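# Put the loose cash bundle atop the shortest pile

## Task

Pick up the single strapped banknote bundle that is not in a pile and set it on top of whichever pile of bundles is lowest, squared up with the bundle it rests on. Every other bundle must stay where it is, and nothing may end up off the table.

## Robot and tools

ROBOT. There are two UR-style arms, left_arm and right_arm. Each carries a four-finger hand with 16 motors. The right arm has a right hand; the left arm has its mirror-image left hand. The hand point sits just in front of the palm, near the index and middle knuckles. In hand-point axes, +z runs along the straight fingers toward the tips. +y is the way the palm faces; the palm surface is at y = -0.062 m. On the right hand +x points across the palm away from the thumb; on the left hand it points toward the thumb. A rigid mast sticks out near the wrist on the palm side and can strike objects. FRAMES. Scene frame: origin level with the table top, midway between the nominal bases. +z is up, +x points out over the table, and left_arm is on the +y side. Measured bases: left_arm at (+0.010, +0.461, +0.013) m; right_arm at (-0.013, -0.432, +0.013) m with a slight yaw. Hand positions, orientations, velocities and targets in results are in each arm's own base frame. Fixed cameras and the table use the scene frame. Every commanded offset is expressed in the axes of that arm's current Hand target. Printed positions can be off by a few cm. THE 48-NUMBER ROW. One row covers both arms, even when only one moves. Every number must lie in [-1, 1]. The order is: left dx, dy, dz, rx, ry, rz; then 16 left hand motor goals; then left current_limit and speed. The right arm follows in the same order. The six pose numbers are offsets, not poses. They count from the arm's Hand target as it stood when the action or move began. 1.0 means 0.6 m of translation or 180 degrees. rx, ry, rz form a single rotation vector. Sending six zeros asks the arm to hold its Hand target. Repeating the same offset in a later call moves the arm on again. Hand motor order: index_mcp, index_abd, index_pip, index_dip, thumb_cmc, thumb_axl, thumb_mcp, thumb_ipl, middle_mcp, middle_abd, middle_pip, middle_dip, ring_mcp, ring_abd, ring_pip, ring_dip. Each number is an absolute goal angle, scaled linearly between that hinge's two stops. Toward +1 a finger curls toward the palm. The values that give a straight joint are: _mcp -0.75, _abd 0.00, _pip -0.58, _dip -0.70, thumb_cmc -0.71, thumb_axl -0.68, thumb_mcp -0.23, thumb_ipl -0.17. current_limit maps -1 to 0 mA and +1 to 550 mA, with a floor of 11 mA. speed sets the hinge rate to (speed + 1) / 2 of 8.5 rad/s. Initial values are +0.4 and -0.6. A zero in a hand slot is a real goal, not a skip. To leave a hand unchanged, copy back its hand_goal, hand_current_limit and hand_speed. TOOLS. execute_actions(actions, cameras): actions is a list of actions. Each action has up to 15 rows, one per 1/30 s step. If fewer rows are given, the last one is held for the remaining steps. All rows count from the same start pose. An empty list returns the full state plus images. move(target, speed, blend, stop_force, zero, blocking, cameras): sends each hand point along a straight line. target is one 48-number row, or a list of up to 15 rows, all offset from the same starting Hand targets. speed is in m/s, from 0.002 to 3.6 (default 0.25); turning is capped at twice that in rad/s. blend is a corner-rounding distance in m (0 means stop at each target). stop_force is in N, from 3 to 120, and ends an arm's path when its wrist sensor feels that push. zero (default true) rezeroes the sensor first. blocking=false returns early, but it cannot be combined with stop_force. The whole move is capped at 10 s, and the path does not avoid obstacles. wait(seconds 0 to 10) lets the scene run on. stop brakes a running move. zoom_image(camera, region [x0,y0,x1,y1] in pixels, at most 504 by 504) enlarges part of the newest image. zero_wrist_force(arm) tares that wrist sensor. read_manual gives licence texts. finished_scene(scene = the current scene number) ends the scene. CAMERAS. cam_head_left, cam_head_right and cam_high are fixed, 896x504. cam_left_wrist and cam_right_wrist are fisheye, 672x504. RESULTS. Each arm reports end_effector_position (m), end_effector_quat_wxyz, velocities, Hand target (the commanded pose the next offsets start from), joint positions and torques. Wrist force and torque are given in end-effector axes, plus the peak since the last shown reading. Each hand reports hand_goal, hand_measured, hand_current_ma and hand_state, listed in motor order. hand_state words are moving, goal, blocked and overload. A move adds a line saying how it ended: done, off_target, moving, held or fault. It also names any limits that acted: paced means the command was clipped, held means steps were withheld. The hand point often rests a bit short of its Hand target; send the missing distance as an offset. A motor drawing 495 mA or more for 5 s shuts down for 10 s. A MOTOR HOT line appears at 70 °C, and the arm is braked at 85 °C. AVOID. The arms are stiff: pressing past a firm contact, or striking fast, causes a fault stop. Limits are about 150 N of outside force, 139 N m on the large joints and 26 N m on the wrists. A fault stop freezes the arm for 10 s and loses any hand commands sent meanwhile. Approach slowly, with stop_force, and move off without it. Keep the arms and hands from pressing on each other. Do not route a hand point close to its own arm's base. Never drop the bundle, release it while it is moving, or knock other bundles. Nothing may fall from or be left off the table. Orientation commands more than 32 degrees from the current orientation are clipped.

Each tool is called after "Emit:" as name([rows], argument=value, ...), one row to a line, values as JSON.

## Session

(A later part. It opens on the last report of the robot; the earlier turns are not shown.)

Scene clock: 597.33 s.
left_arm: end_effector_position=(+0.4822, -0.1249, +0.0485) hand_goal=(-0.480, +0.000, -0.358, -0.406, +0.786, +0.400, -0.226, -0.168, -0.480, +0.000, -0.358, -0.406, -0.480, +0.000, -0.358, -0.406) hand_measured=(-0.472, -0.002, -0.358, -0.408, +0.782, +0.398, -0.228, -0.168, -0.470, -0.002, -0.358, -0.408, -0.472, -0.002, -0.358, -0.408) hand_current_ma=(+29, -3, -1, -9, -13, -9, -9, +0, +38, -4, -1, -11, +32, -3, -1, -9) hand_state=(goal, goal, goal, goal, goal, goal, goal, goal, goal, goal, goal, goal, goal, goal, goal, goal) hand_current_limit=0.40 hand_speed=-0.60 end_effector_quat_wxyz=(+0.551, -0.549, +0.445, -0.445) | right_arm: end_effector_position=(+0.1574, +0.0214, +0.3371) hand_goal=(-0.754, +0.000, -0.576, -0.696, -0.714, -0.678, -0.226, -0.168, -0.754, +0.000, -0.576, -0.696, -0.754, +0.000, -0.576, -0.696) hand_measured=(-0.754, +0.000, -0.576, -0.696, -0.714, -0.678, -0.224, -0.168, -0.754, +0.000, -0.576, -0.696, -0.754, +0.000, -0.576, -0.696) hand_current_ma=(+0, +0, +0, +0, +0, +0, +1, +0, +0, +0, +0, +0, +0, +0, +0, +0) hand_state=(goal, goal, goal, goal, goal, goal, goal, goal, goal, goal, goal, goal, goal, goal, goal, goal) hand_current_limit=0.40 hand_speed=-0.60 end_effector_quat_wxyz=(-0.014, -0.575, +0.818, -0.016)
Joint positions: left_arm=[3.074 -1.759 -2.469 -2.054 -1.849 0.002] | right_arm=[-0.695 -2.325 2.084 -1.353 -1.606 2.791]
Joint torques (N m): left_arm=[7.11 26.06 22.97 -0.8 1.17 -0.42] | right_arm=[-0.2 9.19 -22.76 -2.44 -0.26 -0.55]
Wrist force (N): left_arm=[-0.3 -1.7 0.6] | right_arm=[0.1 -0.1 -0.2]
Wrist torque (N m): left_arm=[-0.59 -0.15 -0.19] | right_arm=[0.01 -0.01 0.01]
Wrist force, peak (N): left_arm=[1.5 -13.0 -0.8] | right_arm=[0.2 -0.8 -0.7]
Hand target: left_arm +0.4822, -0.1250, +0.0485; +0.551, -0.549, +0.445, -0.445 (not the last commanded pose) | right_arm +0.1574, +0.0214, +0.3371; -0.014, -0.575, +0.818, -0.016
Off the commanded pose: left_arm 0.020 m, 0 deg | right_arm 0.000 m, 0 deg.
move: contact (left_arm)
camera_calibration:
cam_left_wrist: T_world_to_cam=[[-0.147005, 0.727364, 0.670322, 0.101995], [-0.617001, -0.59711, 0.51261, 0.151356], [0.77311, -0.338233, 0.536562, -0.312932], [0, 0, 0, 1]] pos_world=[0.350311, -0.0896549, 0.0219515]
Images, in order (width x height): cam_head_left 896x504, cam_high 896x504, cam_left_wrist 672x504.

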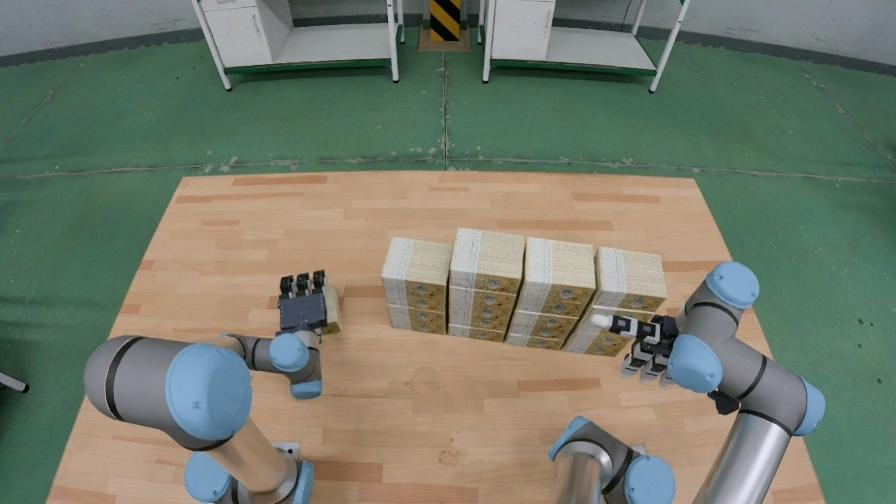

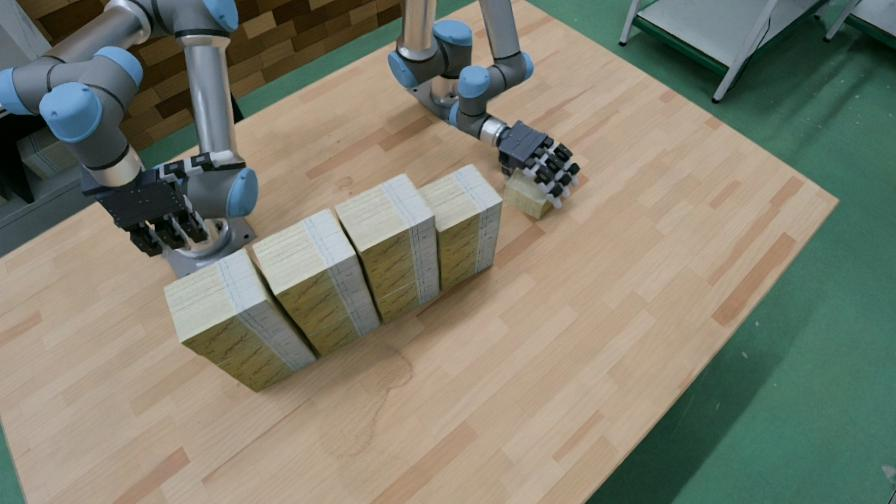

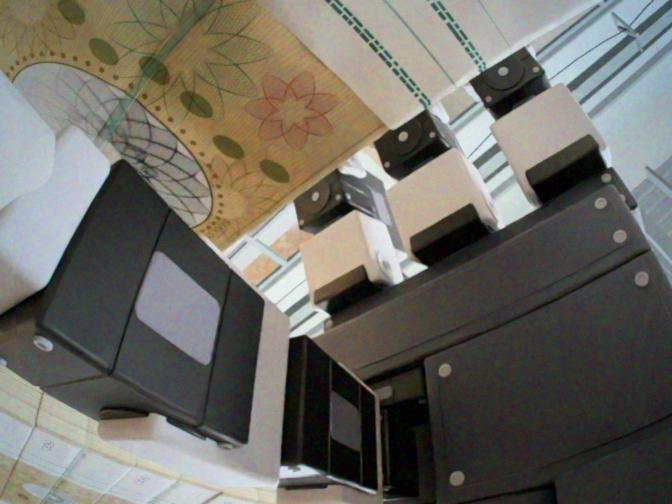

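Emit:
move(target=[0,-0.0067,0,0,0,0,-0.479,0,-0.431,0.0,0.786,0.401,-0.226,-0.168,-0.479,0,-0.431,0.0,-0.479,0,-0.431,0.0,0.4,-0.6,0,0,0,0,0,0,-0.754,0,-0.576,-0.696,-0.714,-0.678,-0.226,-0.168,-0.754,0,-0.576,-0.696,-0.754,0,-0.576,-0.696,0.4,-0.6], speed=0.05)

Emit:
move(target=[0,0,0,0,0,0,-0.2,0,-0.431,0.0,0.786,0.401,-0.226,-0.168,-0.2,0,-0.431,0.0,-0.2,0,-0.431,0.0,0.4,-0.85,0,0,0,0,0,0,-0.754,0,-0.576,-0.696,-0.714,-0.678,-0.226,-0.168,-0.754,0,-0.576,-0.696,-0.754,0,-0.576,-0.696,0.4,-0.6], speed=0.05, cameras=["cam_head_left","cam_high","cam_left_wrist"])

Emit:
zoom_image(camera="cam_high", region=[460, 70, 620, 230])

Scene clock: 623.53 s.
left_arm: end_effector_position=(+0.4822, -0.1250, +0.0525) hand_goal=(-0.480, +0.000, -0.432, +0.000, +0.786, +0.400, -0.226, -0.168, -0.480, +0.000, -0.432, +0.000, -0.480, +0.000, -0.432, +0.000) hand_measured=(-0.472, -0.002, -0.424, -0.002, +0.782, +0.398, -0.228, -0.168, -0.470, -0.002, -0.424, -0.004, -0.472, -0.002, -0.424, -0.002) hand_current_ma=(+29, -3, +29, -10, -14, -9, -9, +0, +38, -4, +29, -11, +32, -3, +31, -9) hand_state=(goal, goal, goal, goal, goal, goal, goal, goal, goal, goal, goal, goal, goal, goal, goal, goal) hand_current_limit=0.40 hand_speed=-0.60 end_effector_quat_wxyz=(+0.551, -0.549, +0.445, -0.445) | right_arm: end_effector_position=(+0.1574, +0.0214, +0.3371) hand_goal=(-0.754, +0.000, -0.576, -0.696, -0.714, -0.678, -0.226, -0.168, -0.754, +0.000, -0.576, -0.696, -0.754, +0.000, -0.576, -0.696) hand_measured=(-0.754, +0.000, -0.576, -0.696, -0.714, -0.678, -0.224, -0.168, -0.754, +0.000, -0.576, -0.696, -0.754, +0.000, -0.576, -0.696) hand_current_ma=(+0, +0, +0, +0, +0, +0, +1, +0, +0, +0, +0, +0, +0, +0, +0, +0) hand_state=(goal, goal, goal, goal, goal, goal, goal, goal, goal, goal, goal, goal, goal, goal, goal, goal) hand_current_limit=0.40 hand_speed=-0.60 end_effector_quat_wxyz=(-0.014, -0.575, +0.818, -0.016)
Joint positions: left_arm=[3.073 -1.746 -2.466 -2.07 -1.849 0.002] | right_arm=[-0.695 -2.325 2.084 -1.353 -1.606 2.791]
Joint torques (N m): left_arm=[-9.15 28.19 24.2 -0.53 -1.31 0.09] | right_arm=[2.54 11.02 -22.98 -2.12 -0.37 -0.61]
Wrist force (N): left_arm=[-1.6 3.7 0.6] | right_arm=[0.0 -0.1 -0.4]
Wrist torque (N m): left_arm=[-0.11 -0.03 -0.24] | right_arm=[0.03 0.02 0.00]
Wrist force, peak (N): left_arm=[-1.7 4.1 0.4] | right_arm=[0.2 -0.6 -0.6]
Hand target: left_arm +0.4822, -0.1250, +0.0525; +0.551, -0.549, +0.445, -0.445 | right_arm +0.1574, +0.0214, +0.3371; -0.014, -0.575, +0.818, -0.016
Off the commanded pose: left_arm 0.000 m, 0 deg | right_arm 0.000 m, 0 deg.
move: done

Scene clock: 624.30 s.
left_arm: end_effector_position=(+0.4822, -0.1250, +0.0526) hand_goal=(-0.200, +0.000, -0.432, +0.000, +0.786, +0.400, -0.226, -0.168, -0.200, +0.000, -0.432, +0.000, -0.200, +0.000, -0.432, +0.000) hand_measured=(-0.288, +0.000, -0.456, -0.006, +0.782, +0.398, -0.228, -0.168, -0.292, +0.000, -0.452, -0.006, -0.284, +0.000, -0.458, -0.006) hand_current_ma=(-385, -2, -105, -26, -14, -6, -9, +0, -385, -3, -83, -22, -385, -2, -106, -23) hand_state=(blocked, goal, blocked, goal, goal, goal, goal, goal, blocked, goal, goal, goal, blocked, goal, blocked, goal) hand_current_limit=0.40 hand_speed=-0.85 end_effector_quat_wxyz=(+0.551, -0.549, +0.445, -0.445) | right_arm: end_effector_position=(+0.1574, +0.0214, +0.3371) hand_goal=(-0.754, +0.000, -0.576, -0.696, -0.714, -0.678, -0.226, -0.168, -0.754, +0.000, -0.576, -0.696, -0.754, +0.000, -0.576, -0.696) hand_measured=(-0.754, +0.000, -0.576, -0.696, -0.714, -0.678, -0.224, -0.168, -0.754, +0.000, -0.576, -0.696, -0.754, +0.000, -0.576, -0.696) hand_current_ma=(+0, +0, +0, +0, +0, +0, +1, +0, +0, +0, +0, +0, +0, +0, +0, +0) hand_state=(goal, goal, goal, goal, goal, goal, goal, goal, goal, goal, goal, goal, goal, goal, goal, goal) hand_current_limit=0.40 hand_speed=-0.60 end_effector_quat_wxyz=(-0.014, -0.575, +0.818, -0.016)
Joint positions: left_arm=[3.073 -1.746 -2.466 -2.07 -1.849 0.002] | right_arm=[-0.695 -2.325 2.084 -1.353 -1.606 2.791]
Joint torques (N m): left_arm=[-9.27 23.14 12.52 0.46 -1.51 0.07] | right_arm=[2.93 8.99 -23.33 -2.45 -0.34 -0.54]
Wrist force (N): left_arm=[-1.0 -3.5 -1.4] | right_arm=[-0.1 -0.3 -0.4]
Wrist torque (N m): left_arm=[-0.21 -0.03 -0.10] | right_arm=[0.01 0.02 -0.02]
Wrist force, peak (N): left_arm=[-1.2 -0.6 5.8] | right_arm=[0.4 -0.4 -0.7]
Hand target: left_arm +0.4822, -0.1250, +0.0525; +0.551, -0.549, +0.445, -0.445 | right_arm +0.1574, +0.0214, +0.3371; -0.014, -0.575, +0.818, -0.016
Off the commanded pose: left_arm 0.000 m, 0 deg | right_arm 0.000 m, 0 deg.
move: done
camera_calibration:
cam_left_wrist: T_world_to_cam=[[-0.147016, 0.727369, 0.670314, 0.0992657], [-0.617049, -0.597089, 0.512577, 0.149336], [0.77307, -0.33826, 0.536604, -0.315198], [0, 0, 0, 1]] pos_world=[0.350412, -0.0896549, 0.0260514]
Images, in order (width x height): cam_head_left 896x504, cam_high 896x504, cam_left_wrist 672x504.

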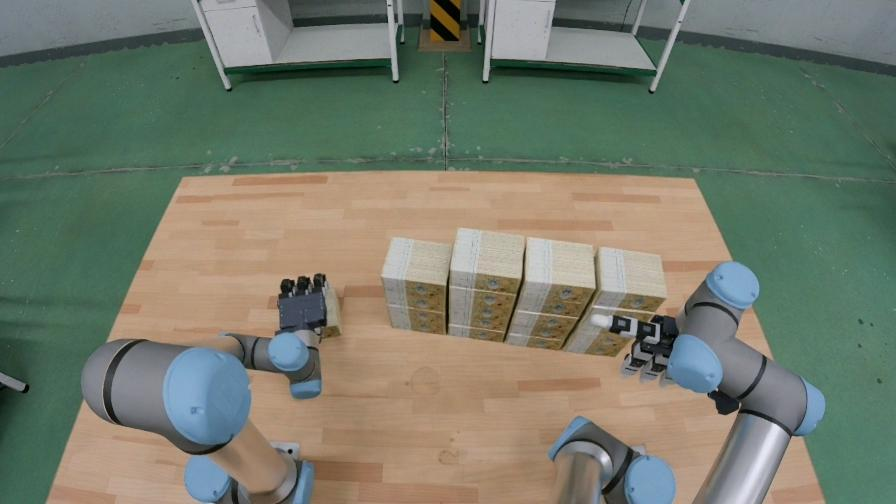

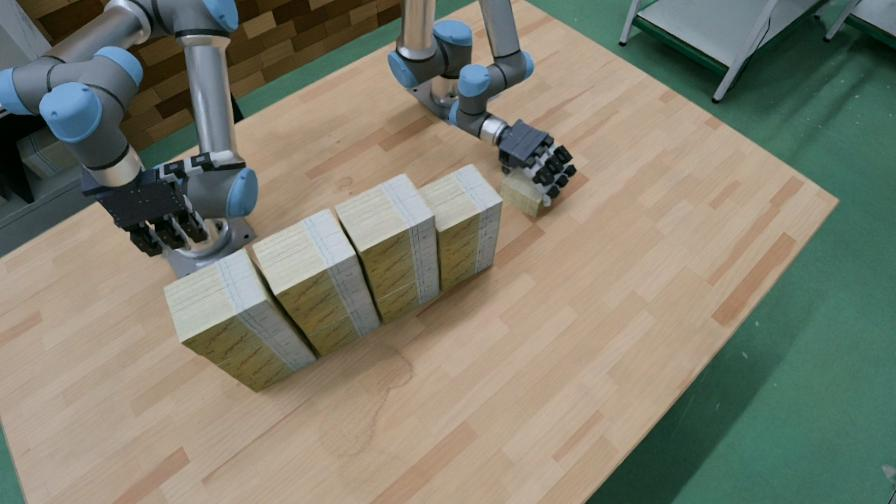

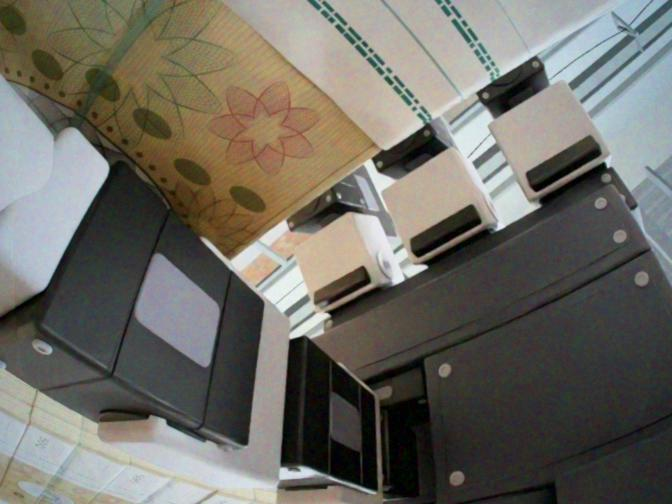

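Scaled by 3.150.

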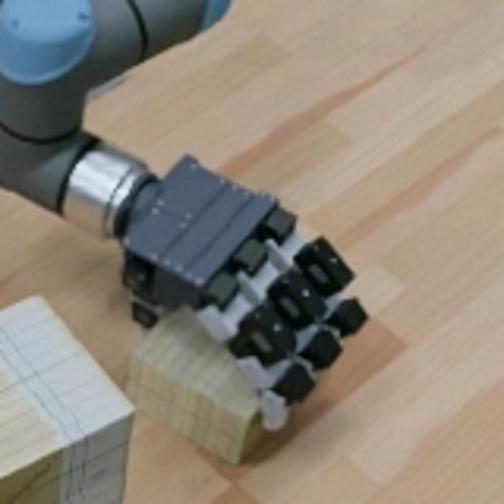

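Emit:
move(target=[0,0,0,0,0,0,-0.1,0,-0.42,0.01,0.786,0.401,-0.226,-0.168,-0.1,0,-0.42,0.01,-0.1,0,-0.42,0.01,0.75,-0.85,0,0,0,0,0,0,-0.754,0,-0.576,-0.696,-0.714,-0.678,-0.226,-0.168,-0.754,0,-0.576,-0.696,-0.754,0,-0.576,-0.696,0.4,-0.6], speed=0.05)

Emit:
move(target=[0,-0.05,0,0,0,0,-0.1,0,-0.42,0.01,0.786,0.401,-0.226,-0.168,-0.1,0,-0.42,0.01,-0.1,0,-0.42,0.01,0.75,-0.85,0,0,0,0,0,0,-0.754,0,-0.576,-0.696,-0.714,-0.678,-0.226,-0.168,-0.754,0,-0.576,-0.696,-0.754,0,-0.576,-0.696,0.4,-0.6], speed=0.04, cameras=["cam_head_left","cam_high","cam_left_wrist"])

Emit:
zoom_image(camera="cam_high", region=[460, 70, 620, 230])

Scene clock: 633.20 s.
left_arm: end_effector_position=(+0.4822, -0.1250, +0.0525) hand_goal=(-0.100, +0.000, -0.420, +0.010, +0.786, +0.400, -0.226, -0.168, -0.100, +0.000, -0.420, +0.010, -0.100, +0.000, -0.420, +0.010) hand_measured=(-0.286, +0.000, -0.458, -0.006, +0.782, +0.398, -0.228, -0.168, -0.290, +0.000, -0.452, -0.006, -0.284, +0.000, -0.458, -0.006) hand_current_ma=(-481, -2, -160, -69, -14, -5, -9, +0, -481, -3, -137, -65, -481, -2, -161, -66) hand_state=(blocked, goal, blocked, goal, goal, goal, goal, goal, blocked, goal, blocked, goal, blocked, goal, blocked, goal) hand_current_limit=0.75 hand_speed=-0.85 end_effector_quat_wxyz=(+0.551, -0.549, +0.445, -0.445) | right_arm: end_effector_position=(+0.1574, +0.0214, +0.3371) hand_goal=(-0.754, +0.000, -0.576, -0.696, -0.714, -0.678, -0.226, -0.168, -0.754, +0.000, -0.576, -0.696, -0.754, +0.000, -0.576, -0.696) hand_measured=(-0.754, +0.000, -0.576, -0.696, -0.714, -0.678, -0.224, -0.168, -0.754, +0.000, -0.576, -0.696, -0.754, +0.000, -0.576, -0.696) hand_current_ma=(+0, +0, +0, +0, +0, +0, +1, +0, +0, +0, +0, +0, +0, +0, +0, +0) hand_state=(goal, goal, goal, goal, goal, goal, goal, goal, goal, goal, goal, goal, goal, goal, goal, goal) hand_current_limit=0.40 hand_speed=-0.60 end_effector_quat_wxyz=(-0.014, -0.575, +0.818, -0.016)
Joint positions: left_arm=[3.073 -1.746 -2.466 -2.07 -1.849 0.002] | right_arm=[-0.695 -2.325 2.084 -1.353 -1.606 2.791]
Joint torques (N m): left_arm=[-8.38 14.95 -3.95 1.7 -1.56 0.13] | right_arm=[1.24 10.02 -23.33 -2.54 -0.32 -0.36]
Wrist force (N): left_arm=[-1.6 -4.1 -0.3] | right_arm=[0.0 -0.1 0.0]
Wrist torque (N m): left_arm=[-0.13 0.04 -0.11] | right_arm=[-0.01 0.00 0.00]
Wrist force, peak (N): left_arm=[-1.3 -4.3 -0.6] | right_arm=[0.1 -0.7 -0.5]
Hand target: left_arm +0.4822, -0.1250, +0.0525; +0.551, -0.549, +0.445, -0.445 | right_arm +0.1574, +0.0214, +0.3371; -0.014, -0.575, +0.818, -0.016
Off the commanded pose: left_arm 0.000 m, 0 deg | right_arm 0.000 m, 0 deg.
move: done

Scene clock: 634.47 s.
left_arm: end_effector_position=(+0.4821, -0.1250, +0.0825) hand_goal=(-0.100, +0.000, -0.420, +0.010, +0.786, +0.400, -0.226, -0.168, -0.100, +0.000, -0.420, +0.010, -0.100, +0.000, -0.420, +0.010) hand_measured=(-0.280, +0.010, -0.474, -0.020, +0.740, +0.398, -0.248, -0.168, -0.262, +0.004, -0.462, -0.024, -0.230, +0.000, -0.472, -0.024) hand_current_ma=(-481, +35, -242, -127, -208, -5, -120, +0, -481, +12, -181, -145, -481, +1, -227, -145) hand_state=(blocked, goal, blocked, blocked, blocked, goal, blocked, goal, blocked, goal, blocked, blocked, blocked, goal, blocked, blocked) hand_current_limit=0.75 hand_speed=-0.85 end_effector_quat_wxyz=(+0.551, -0.549, +0.445, -0.445) | right_arm: end_effector_position=(+0.1574, +0.0214, +0.3371) hand_goal=(-0.754, +0.000, -0.576, -0.696, -0.714, -0.678, -0.226, -0.168, -0.754, +0.000, -0.576, -0.696, -0.754, +0.000, -0.576, -0.696) hand_measured=(-0.754, +0.000, -0.576, -0.696, -0.714, -0.678, -0.224, -0.168, -0.754, +0.000, -0.576, -0.696, -0.754, +0.000, -0.576, -0.696) hand_current_ma=(+0, +0, +0, +0, +0, +0, +1, +0, +0, +0, +0, +0, +0, +0, +0, +0) hand_state=(goal, goal, goal, goal, goal, goal, goal, goal, goal, goal, goal, goal, goal, goal, goal, goal) hand_current_limit=0.40 hand_speed=-0.60 end_effector_quat_wxyz=(-0.014, -0.575, +0.818, -0.016)
Joint positions: left_arm=[3.073 -1.652 -2.44 -2.189 -1.849 0.003] | right_arm=[-0.695 -2.325 2.084 -1.353 -1.606 2.791]
Joint torques (N m): left_arm=[-0.89 29.2 31.58 2.01 0.44 -1.8] | right_arm=[2.33 9.48 -23.11 -2.43 -0.33 -0.8]
Wrist force (N): left_arm=[-1.4 17.0 0.7] | right_arm=[-0.1 -0.3 -0.4]
Wrist torque (N m): left_arm=[0.36 -0.07 -0.48] | right_arm=[-0.01 0.02 -0.01]
Wrist force, peak (N): left_arm=[-1.5 17.5 0.7] | right_arm=[0.2 -0.5 -0.7]
Hand target: left_arm +0.4821, -0.1250, +0.0825; +0.551, -0.549, +0.445, -0.445 | right_arm +0.1574, +0.0214, +0.3371; -0.014, -0.575, +0.818, -0.016
Off the commanded pose: left_arm 0.000 m, 0 deg | right_arm 0.000 m, 0 deg.
move: done
camera_calibration:
cam_left_wrist: T_world_to_cam=[[-0.147036, 0.727256, 0.670433, 0.079198], [-0.617027, -0.597192, 0.512484, 0.133936], [0.773084, -0.338321, 0.536544, -0.331173], [0, 0, 0, 1]] pos_world=[0.350312, -0.0896543, 0.0559517]
Images, in order (width x height): cam_head_left 896x504, cam_high 896x504, cam_left_wrist 672x504.

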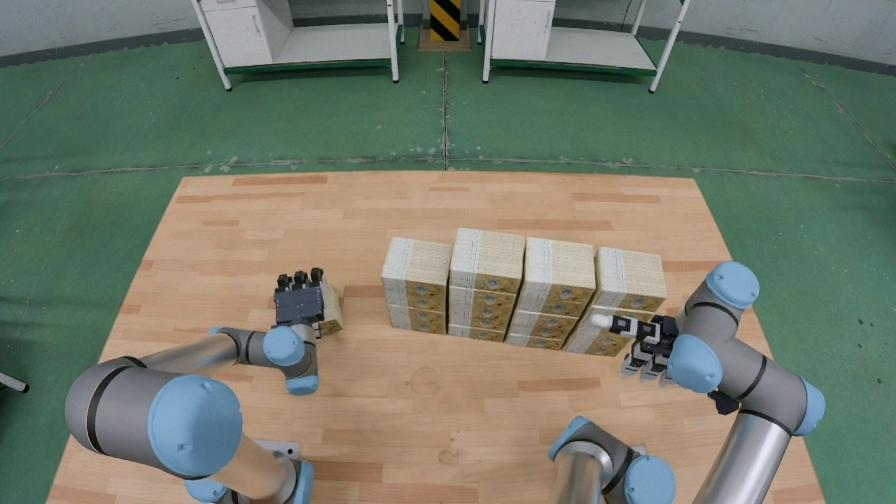

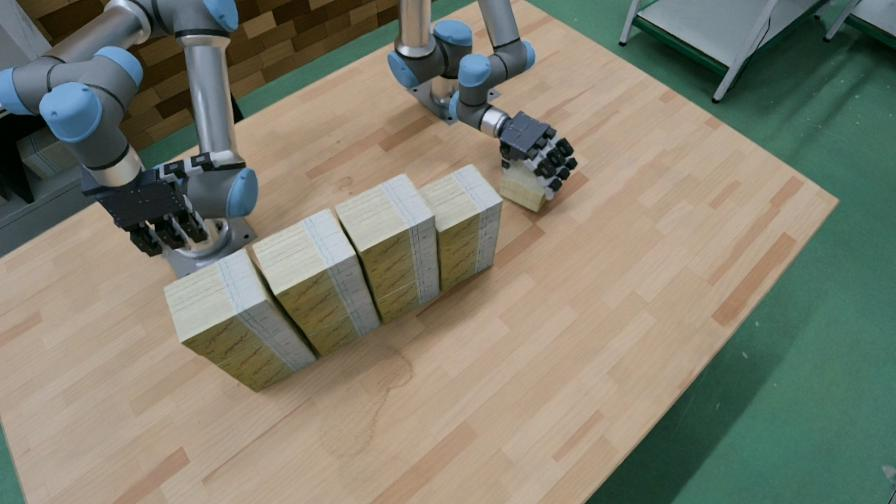

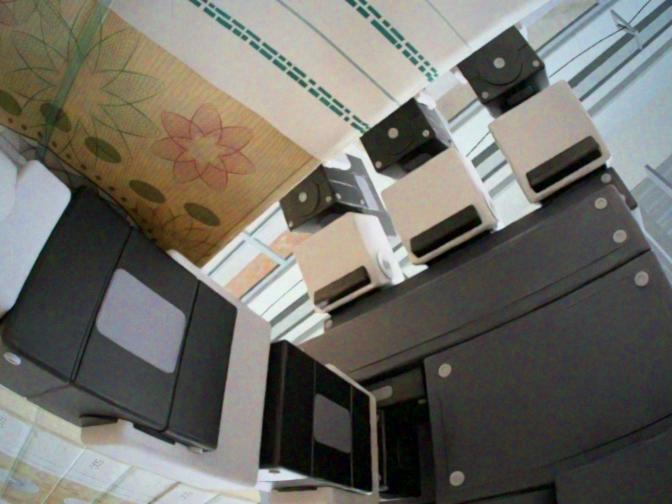

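Scaled by 3.150.

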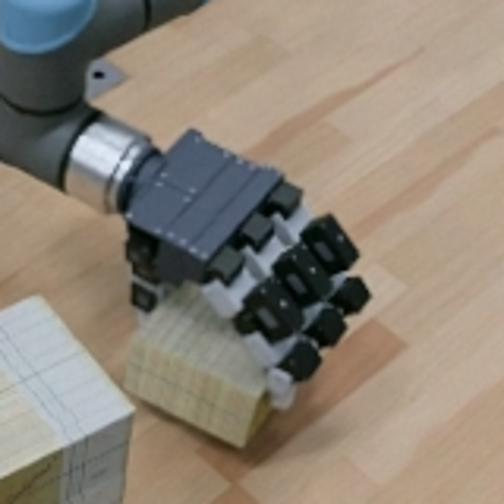

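Emit:
wait(seconds=0.5, cameras=["cam_high","cam_left_wrist"])

Emit:
zoom_image(camera="cam_high", region=[480, 110, 600, 230])

Scene clock: 641.77 s.
left_arm: end_effector_position=(+0.4821, -0.1250, +0.0825) hand_goal=(-0.100, +0.000, -0.420, +0.010, +0.786, +0.400, -0.226, -0.168, -0.100, +0.000, -0.420, +0.010, -0.100, +0.000, -0.420, +0.010) hand_measured=(-0.280, +0.010, -0.474, -0.020, +0.740, +0.398, -0.248, -0.168, -0.262, +0.004, -0.462, -0.024, -0.230, +0.000, -0.472, -0.024) hand_current_ma=(-481, +35, -242, -127, -208, -5, -120, +0, -481, +12, -181, -145, -481, +1, -227, -145) hand_state=(blocked, goal, blocked, blocked, blocked, goal, blocked, goal, blocked, goal, blocked, blocked, blocked, goal, blocked, blocked) hand_current_limit=0.75 hand_speed=-0.85 end_effector_quat_wxyz=(+0.551, -0.549, +0.445, -0.445) | right_arm: end_effector_position=(+0.1574, +0.0214, +0.3371) hand_goal=(-0.754, +0.000, -0.576, -0.696, -0.714, -0.678, -0.226, -0.168, -0.754, +0.000, -0.576, -0.696, -0.754, +0.000, -0.576, -0.696) hand_measured=(-0.754, +0.000, -0.576, -0.696, -0.714, -0.678, -0.224, -0.168, -0.754, +0.000, -0.576, -0.696, -0.754, +0.000, -0.576, -0.696) hand_current_ma=(+0, +0, +0, +0, +0, +0, +1, +0, +0, +0, +0, +0, +0, +0, +0, +0) hand_state=(goal, goal, goal, goal, goal, goal, goal, goal, goal, goal, goal, goal, goal, goal, goal, goal) hand_current_limit=0.40 hand_speed=-0.60 end_effector_quat_wxyz=(-0.014, -0.575, +0.818, -0.016)
Joint positions: left_arm=[3.073 -1.652 -2.44 -2.189 -1.849 0.002] | right_arm=[-0.695 -2.325 2.084 -1.353 -1.606 2.791]
Joint torques (N m): left_arm=[9.3 30.57 31.8 2.11 1.3 -2.54] | right_arm=[1.38 9.76 -25.34 -2.88 -0.35 -0.79]
Wrist force (N): left_arm=[-1.3 16.7 0.7] | right_arm=[0.3 -0.2 -0.4]
Wrist torque (N m): left_arm=[0.30 -0.08 -0.47] | right_arm=[0.01 -0.03 0.02]
Wrist force, peak (N): left_arm=[-1.4 17.5 0.5] | right_arm=[0.3 -0.5 -0.7]
Hand target: left_arm +0.4821, -0.1250, +0.0825; +0.551, -0.549, +0.445, -0.445 | right_arm +0.1574, +0.0214, +0.3371; -0.014, -0.575, +0.818, -0.016
Off the commanded pose: left_arm 0.000 m, 0 deg | right_arm 0.000 m, 0 deg.
wait: 0.50 s; at rest from the start
camera_calibration:
cam_left_wrist: T_world_to_cam=[[-0.147005, 0.727364, 0.670322, 0.0791366], [-0.617001, -0.59711, 0.51261, 0.133876], [0.77311, -0.338233, 0.536562, -0.331229], [0, 0, 0, 1]] pos_world=[0.350311, -0.0896549, 0.0560515]
Images, in order (width x height): cam_high 896x504, cam_left_wrist 672x504.

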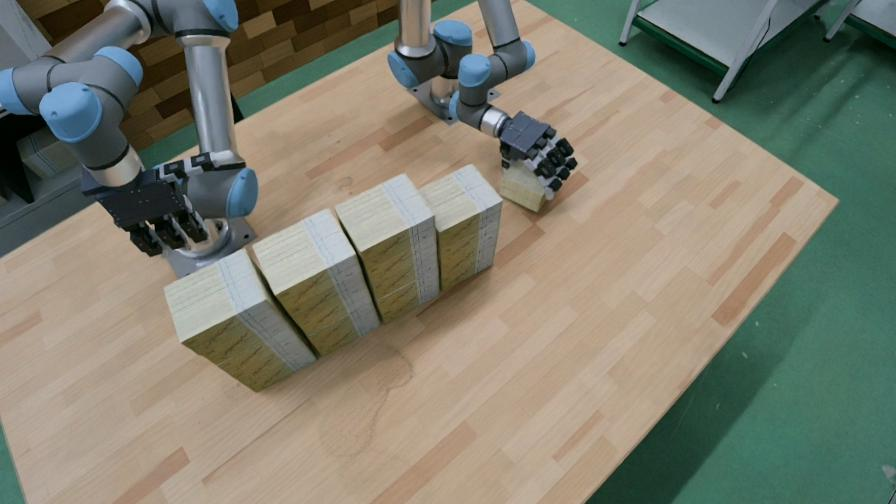

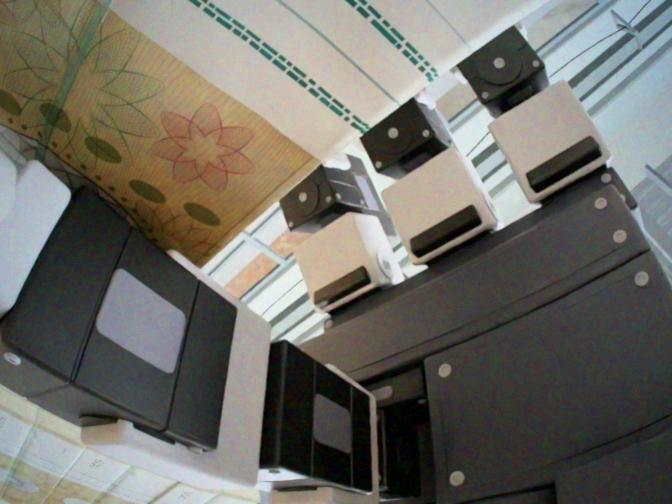

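Scaled by 4.200.

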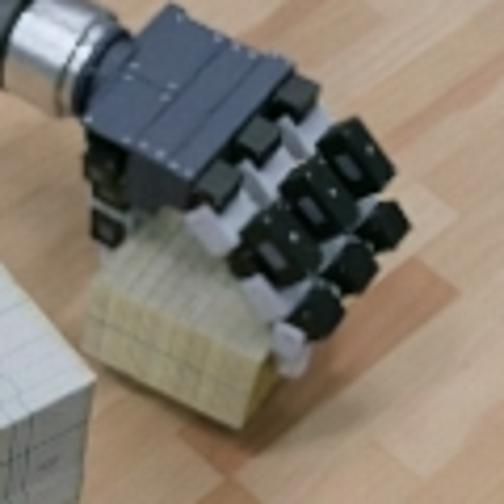

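Emit:
move([
  [0,-0.5625,0,0,0,0,-0.1,0,-0.42,0.01,0.786,0.401,-0.226,-0.168,-0.1,0,-0.42,0.01,-0.1,0,-0.42,0.01,0.75,-0.85,0,0,0,0,0,0,-0.754,0,-0.576,-0.696,-0.714,-0.678,-0.226,-0.168,-0.754,0,-0.576,-0.696,-0.754,0,-0.576,-0.696,0.4,-0.6],
  [0.5285,-0.5625,-0.073,0,0.1378,0,-0.1,0,-0.42,0.01,0.786,0.401,-0.226,-0.168,-0.1,0,-0.42,0.01,-0.1,0,-0.42,0.01,0.75,-0.85,0,0,0,0,0,0,-0.754,0,-0.576,-0.696,-0.714,-0.678,-0.226,-0.168,-0.754,0,-0.576,-0.696,-0.754,0,-0.576,-0.696,0.4,-0.6],
], speed=0.12, blend=0.03, cameras=["all"])

Emit:
zoom_image(camera="cam_high", region=[380, 60, 560, 260])

Emit:
zoom_image(camera="cam_head_left", region=[340, 180, 520, 360])

Emit:
zoom_image(camera="cam_head_right", region=[340, 180, 520, 360])

Scene clock: 671.80 s.
left_arm: end_effector_position=(+0.5051, -0.4450, +0.4193) hand_goal=(-0.100, +0.000, -0.420, +0.010, +0.786, +0.400, -0.226, -0.168, -0.100, +0.000, -0.420, +0.010, -0.100, +0.000, -0.420, +0.010) hand_measured=(-0.280, +0.010, -0.476, -0.020, +0.738, +0.398, -0.248, -0.168, -0.262, +0.004, -0.462, -0.024, -0.228, +0.000, -0.472, -0.024) hand_current_ma=(-481, +36, -246, -129, -218, -5, -126, +0, -481, +13, -184, -146, -481, +2, -229, -146) hand_state=(blocked, goal, blocked, blocked, blocked, goal, blocked, goal, blocked, goal, blocked, blocked, blocked, goal, blocked, blocked) hand_current_limit=0.75 hand_speed=-0.85 end_effector_quat_wxyz=(+0.442, -0.441, +0.553, -0.552) | right_arm: end_effector_position=(+0.1574, +0.0214, +0.3371) hand_goal=(-0.754, +0.000, -0.576, -0.696, -0.714, -0.678, -0.226, -0.168, -0.754, +0.000, -0.576, -0.696, -0.754, +0.000, -0.576, -0.696) hand_measured=(-0.754, +0.000, -0.576, -0.696, -0.714, -0.678, -0.224, -0.168, -0.754, +0.000, -0.576, -0.696, -0.754, +0.000, -0.576, -0.696) hand_current_ma=(+0, +0, +0, +0, +0, +0, +1, +0, +0, +0, +0, +0, +0, +0, +0, +0) hand_state=(goal, goal, goal, goal, goal, goal, goal, goal, goal, goal, goal, goal, goal, goal, goal, goal) hand_current_limit=0.40 hand_speed=-0.60 end_effector_quat_wxyz=(-0.014, -0.575, +0.818, -0.016)
Joint positions: left_arm=[2.514 -1.709 -1.38 -3.193 -1.976 0.003] | right_arm=[-0.695 -2.325 2.084 -1.353 -1.606 2.791]
Joint torques (N m): left_arm=[-11.02 28.51 40.61 1.93 1.9 -2.03] | right_arm=[1.82 10.94 -24.82 -2.3 -0.35 -1]
Wrist force (N): left_arm=[-1.4 16.3 0.3] | right_arm=[0.0 -0.4 -0.2]
Wrist torque (N m): left_arm=[0.30 -0.04 -0.30] | right_arm=[-0.02 0.00 -0.01]
Wrist force, peak (N): left_arm=[-1.4 18.8 0.5] | right_arm=[0.0 -0.5 -0.7]
Hand target: left_arm +0.5051, -0.4451, +0.4193; +0.442, -0.441, +0.553, -0.552 | right_arm +0.1574, +0.0214, +0.3371; -0.014, -0.575, +0.818, -0.016
Off the commanded pose: left_arm 0.000 m, 0 deg | right_arm 0.000 m, 0 deg.
move: done
camera_calibration:
cam_left_wrist: T_world_to_cam=[[0.172182, 0.721489, 0.670677, -0.0744932], [-0.810134, -0.283607, 0.513079, 0.0211855], [0.560389, -0.631681, 0.535671, -0.660596], [0, 0, 0, 1]] pos_world=[0.40018, -0.357531, 0.392953]

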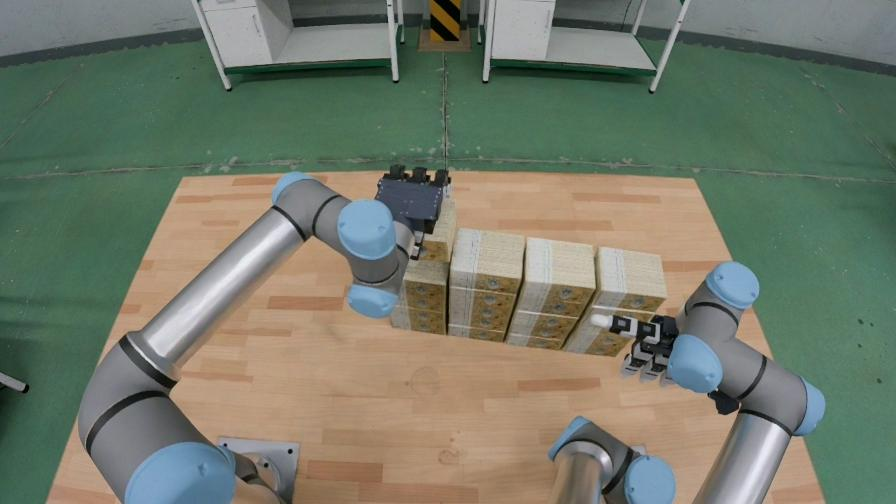

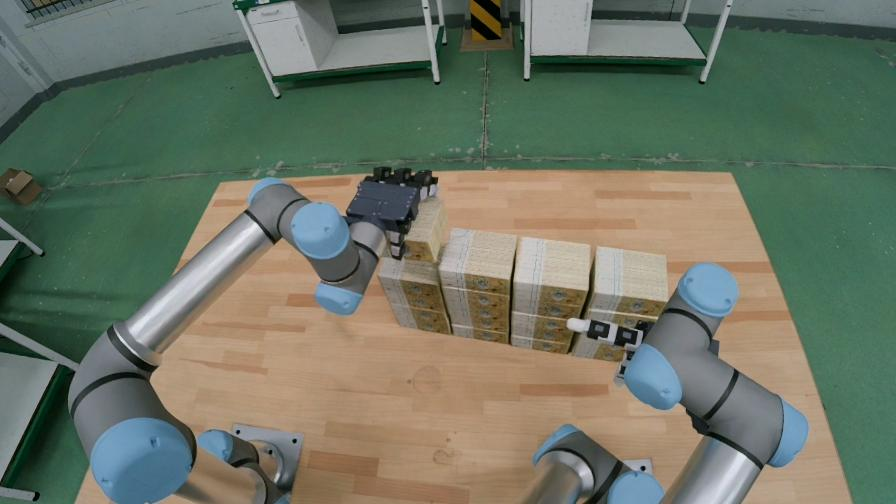

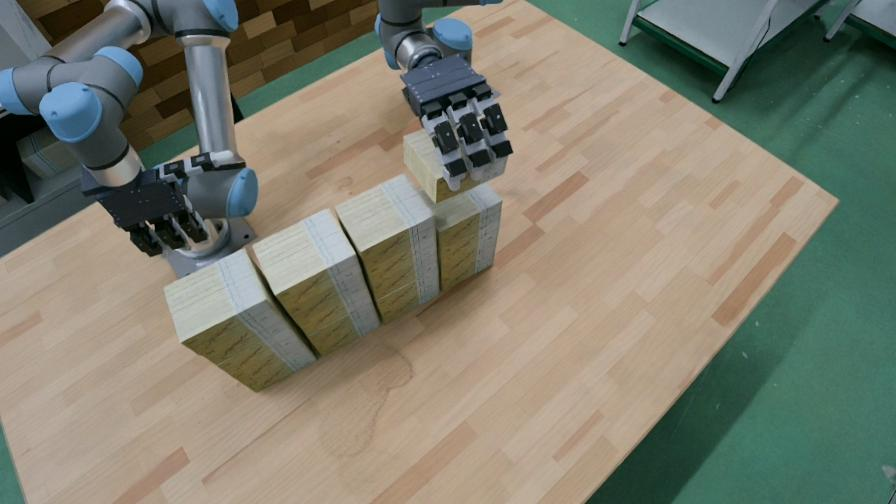

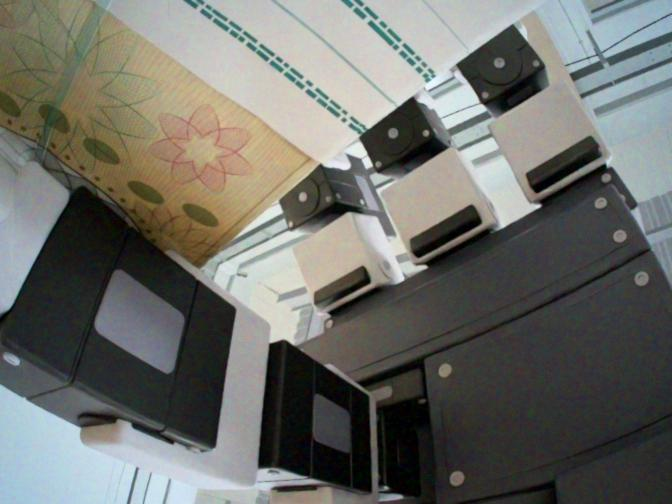

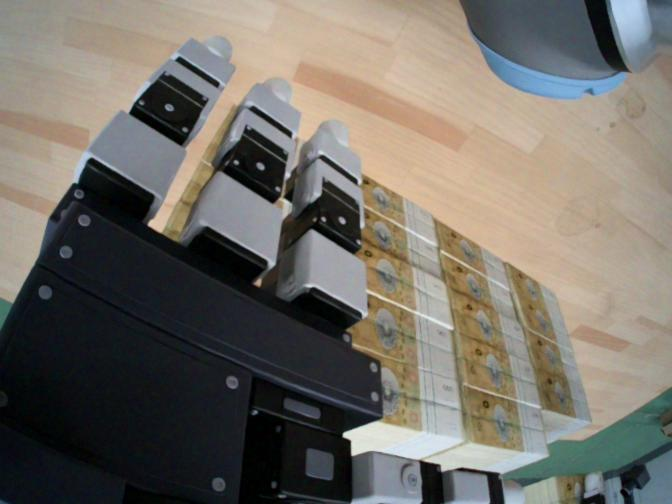

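Scaled by 2.520.

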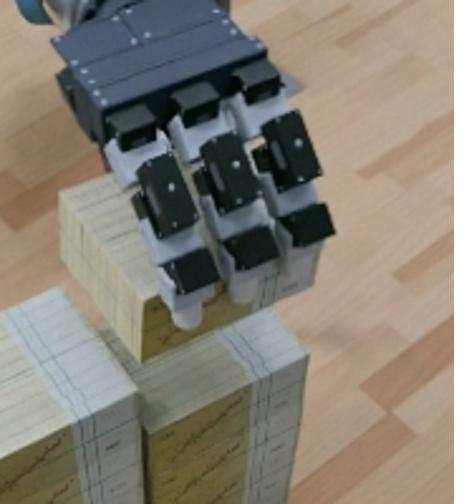

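Scaled by 2.800.

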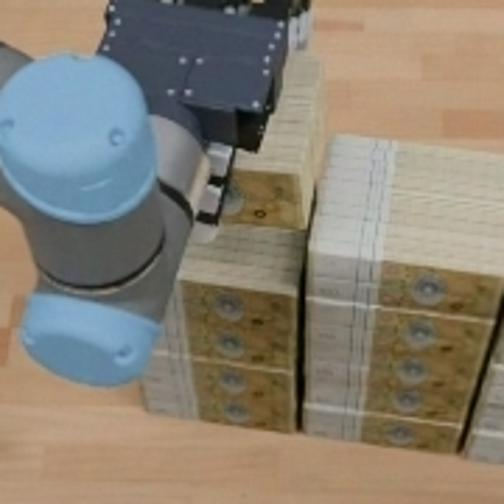

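Scaled by 2.800.

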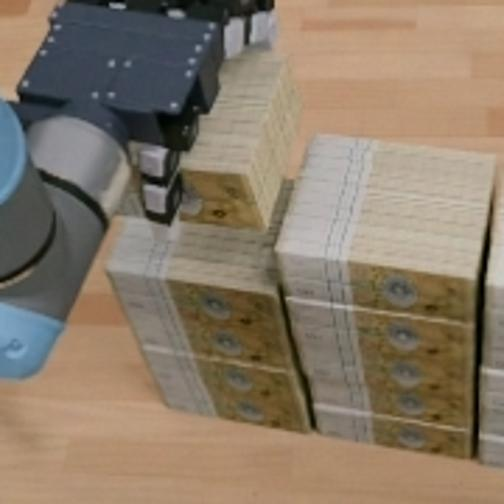

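Emit:
move([
  [-0.0113,0,0.0208,0,0,0,-0.1,0,-0.42,0.01,0.786,0.401,-0.226,-0.168,-0.1,0,-0.42,0.01,-0.1,0,-0.42,0.01,0.75,-0.85,0,0,0,0,0,0,-0.754,0,-0.576,-0.696,-0.714,-0.678,-0.226,-0.168,-0.754,0,-0.576,-0.696,-0.754,0,-0.576,-0.696,0.4,-0.6],
  [-0.0113,0.145,0.0208,0,0,0,-0.1,0,-0.42,0.01,0.786,0.401,-0.226,-0.168,-0.1,0,-0.42,0.01,-0.1,0,-0.42,0.01,0.75,-0.85,0,0,0,0,0,0,-0.754,0,-0.576,-0.696,-0.714,-0.678,-0.226,-0.168,-0.754,0,-0.576,-0.696,-0.754,0,-0.576,-0.696,0.4,-0.6],
], speed=0.08, stop_force=10, cameras=["cam_head_left","cam_head_right","cam_high","cam_left_wrist"])

Emit:
zoom_image(camera="cam_high", region=[380, 90, 540, 270])

Emit:
zoom_image(camera="cam_head_left", region=[380, 210, 500, 330])

Emit:
zoom_image(camera="cam_head_right", region=[360, 210, 480, 330])

Scene clock: 763.77 s.
left_arm: end_effector_position=(+0.5189, -0.4410, +0.3323) hand_goal=(-0.100, +0.000, -0.420, +0.010, +0.786, +0.400, -0.226, -0.168, -0.100, +0.000, -0.420, +0.010, -0.100, +0.000, -0.420, +0.010) hand_measured=(-0.276, +0.004, -0.476, -0.032, +0.736, +0.398, -0.250, -0.168, -0.260, +0.000, -0.464, -0.024, -0.226, +0.000, -0.472, -0.024) hand_current_ma=(-481, +16, -248, -184, -223, -8, -128, +0, -481, +0, -188, -147, -481, +2, -234, -148) hand_state=(blocked, goal, blocked, blocked, blocked, goal, blocked, goal, blocked, goal, blocked, blocked, blocked, goal, blocked, blocked) hand_current_limit=0.75 hand_speed=-0.85 end_effector_quat_wxyz=(+0.442, -0.441, +0.553, -0.552) | right_arm: end_effector_position=(+0.1574, +0.0214, +0.3371) hand_goal=(-0.754, +0.000, -0.576, -0.696, -0.714, -0.678, -0.226, -0.168, -0.754, +0.000, -0.576, -0.696, -0.754, +0.000, -0.576, -0.696) hand_measured=(-0.754, +0.000, -0.576, -0.696, -0.714, -0.678, -0.224, -0.168, -0.754, +0.000, -0.576, -0.696, -0.754, +0.000, -0.576, -0.696) hand_current_ma=(+0, +0, +0, +0, +0, +0, +1, +0, +0, +0, +0, +0, +0, +0, +0, +0) hand_state=(goal, goal, goal, goal, goal, goal, goal, goal, goal, goal, goal, goal, goal, goal, goal, goal) hand_current_limit=0.40 hand_speed=-0.60 end_effector_quat_wxyz=(-0.014, -0.575, +0.818, -0.016)
Joint positions: left_arm=[2.539 -1.734 -1.574 -2.975 -1.951 0.003] | right_arm=[-0.695 -2.325 2.084 -1.353 -1.606 2.791]
Joint torques (N m): left_arm=[12.07 23.46 9.86 4.29 1.16 2.52] | right_arm=[0.37 10.19 -26.05 -2.79 -0.25 -1.22]
Wrist force (N): left_arm=[1.8 6.8 -0.9] | right_arm=[0.1 -0.2 -0.3]
Wrist torque (N m): left_arm=[0.15 -0.10 0.19] | right_arm=[0.00 -0.01 0.00]
Wrist force, peak (N): left_arm=[-1.5 17.4 0.2] | right_arm=[-0.3 -0.4 -0.7]
Hand target: left_arm +0.5189, -0.4410, +0.3323; +0.442, -0.441, +0.553, -0.552 | right_arm +0.1574, +0.0214, +0.3371; -0.014, -0.575, +0.818, -0.016
Off the commanded pose: left_arm 0.000 m, 0 deg | right_arm 0.000 m, 0 deg.
move: done
camera_calibration:
cam_left_wrist: T_world_to_cam=[[0.17225, 0.721498, 0.670649, -0.0213506], [-0.810167, -0.283504, 0.513083, 0.0781583], [0.56032, -0.631717, 0.535701, -0.619256], [0, 0, 0, 1]] pos_world=[0.413981, -0.353632, 0.305953]
Images, in order (width x height): cam_head_left 896x504, cam_head_right 896x504, cam_high 896x504, cam_left_wrist 672x504.

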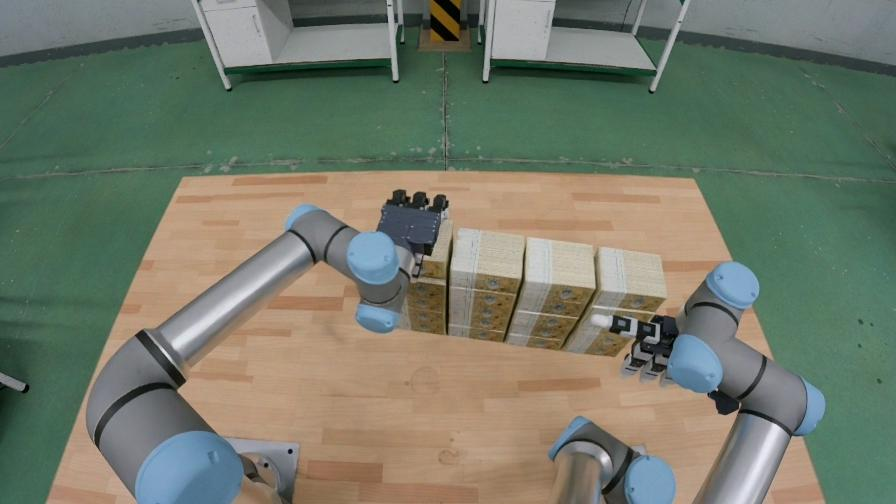

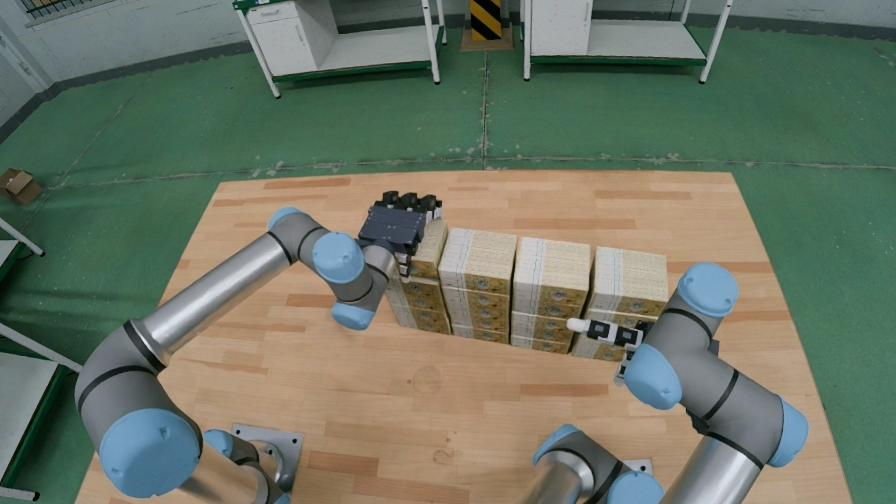

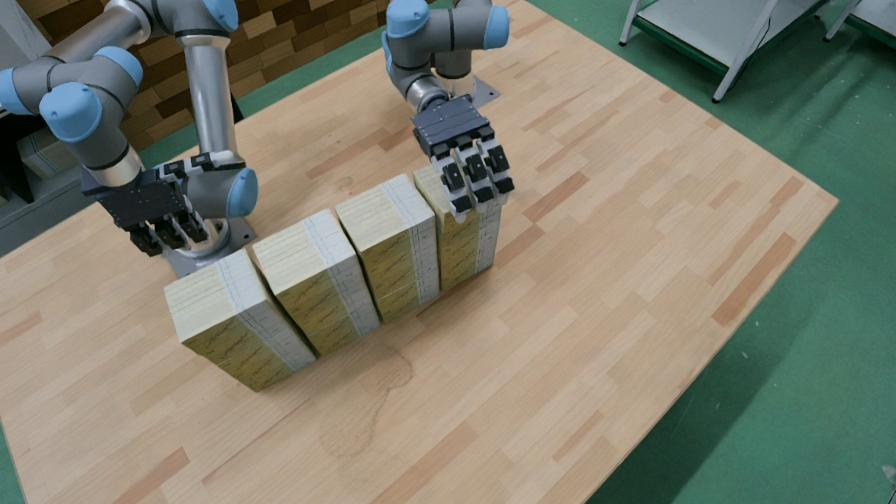

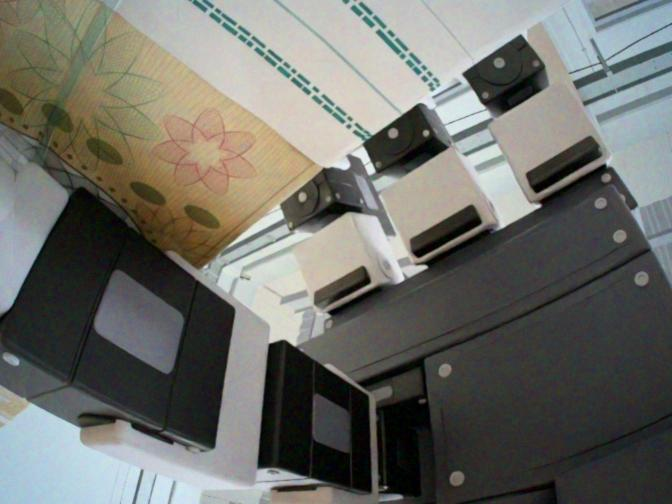

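Scaled by 2.800.

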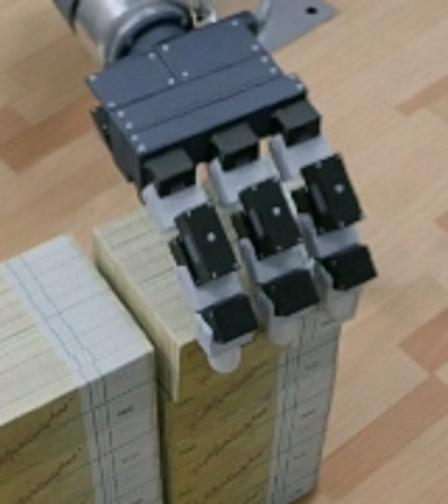

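Scaled by 4.200.

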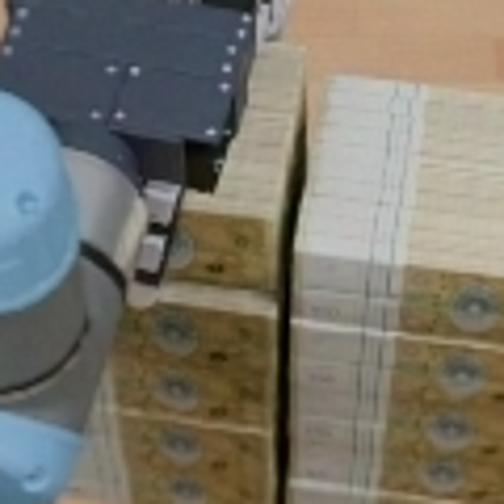

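Scaled by 4.200.

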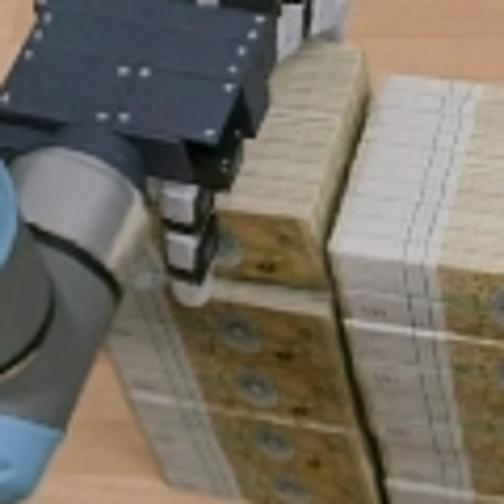

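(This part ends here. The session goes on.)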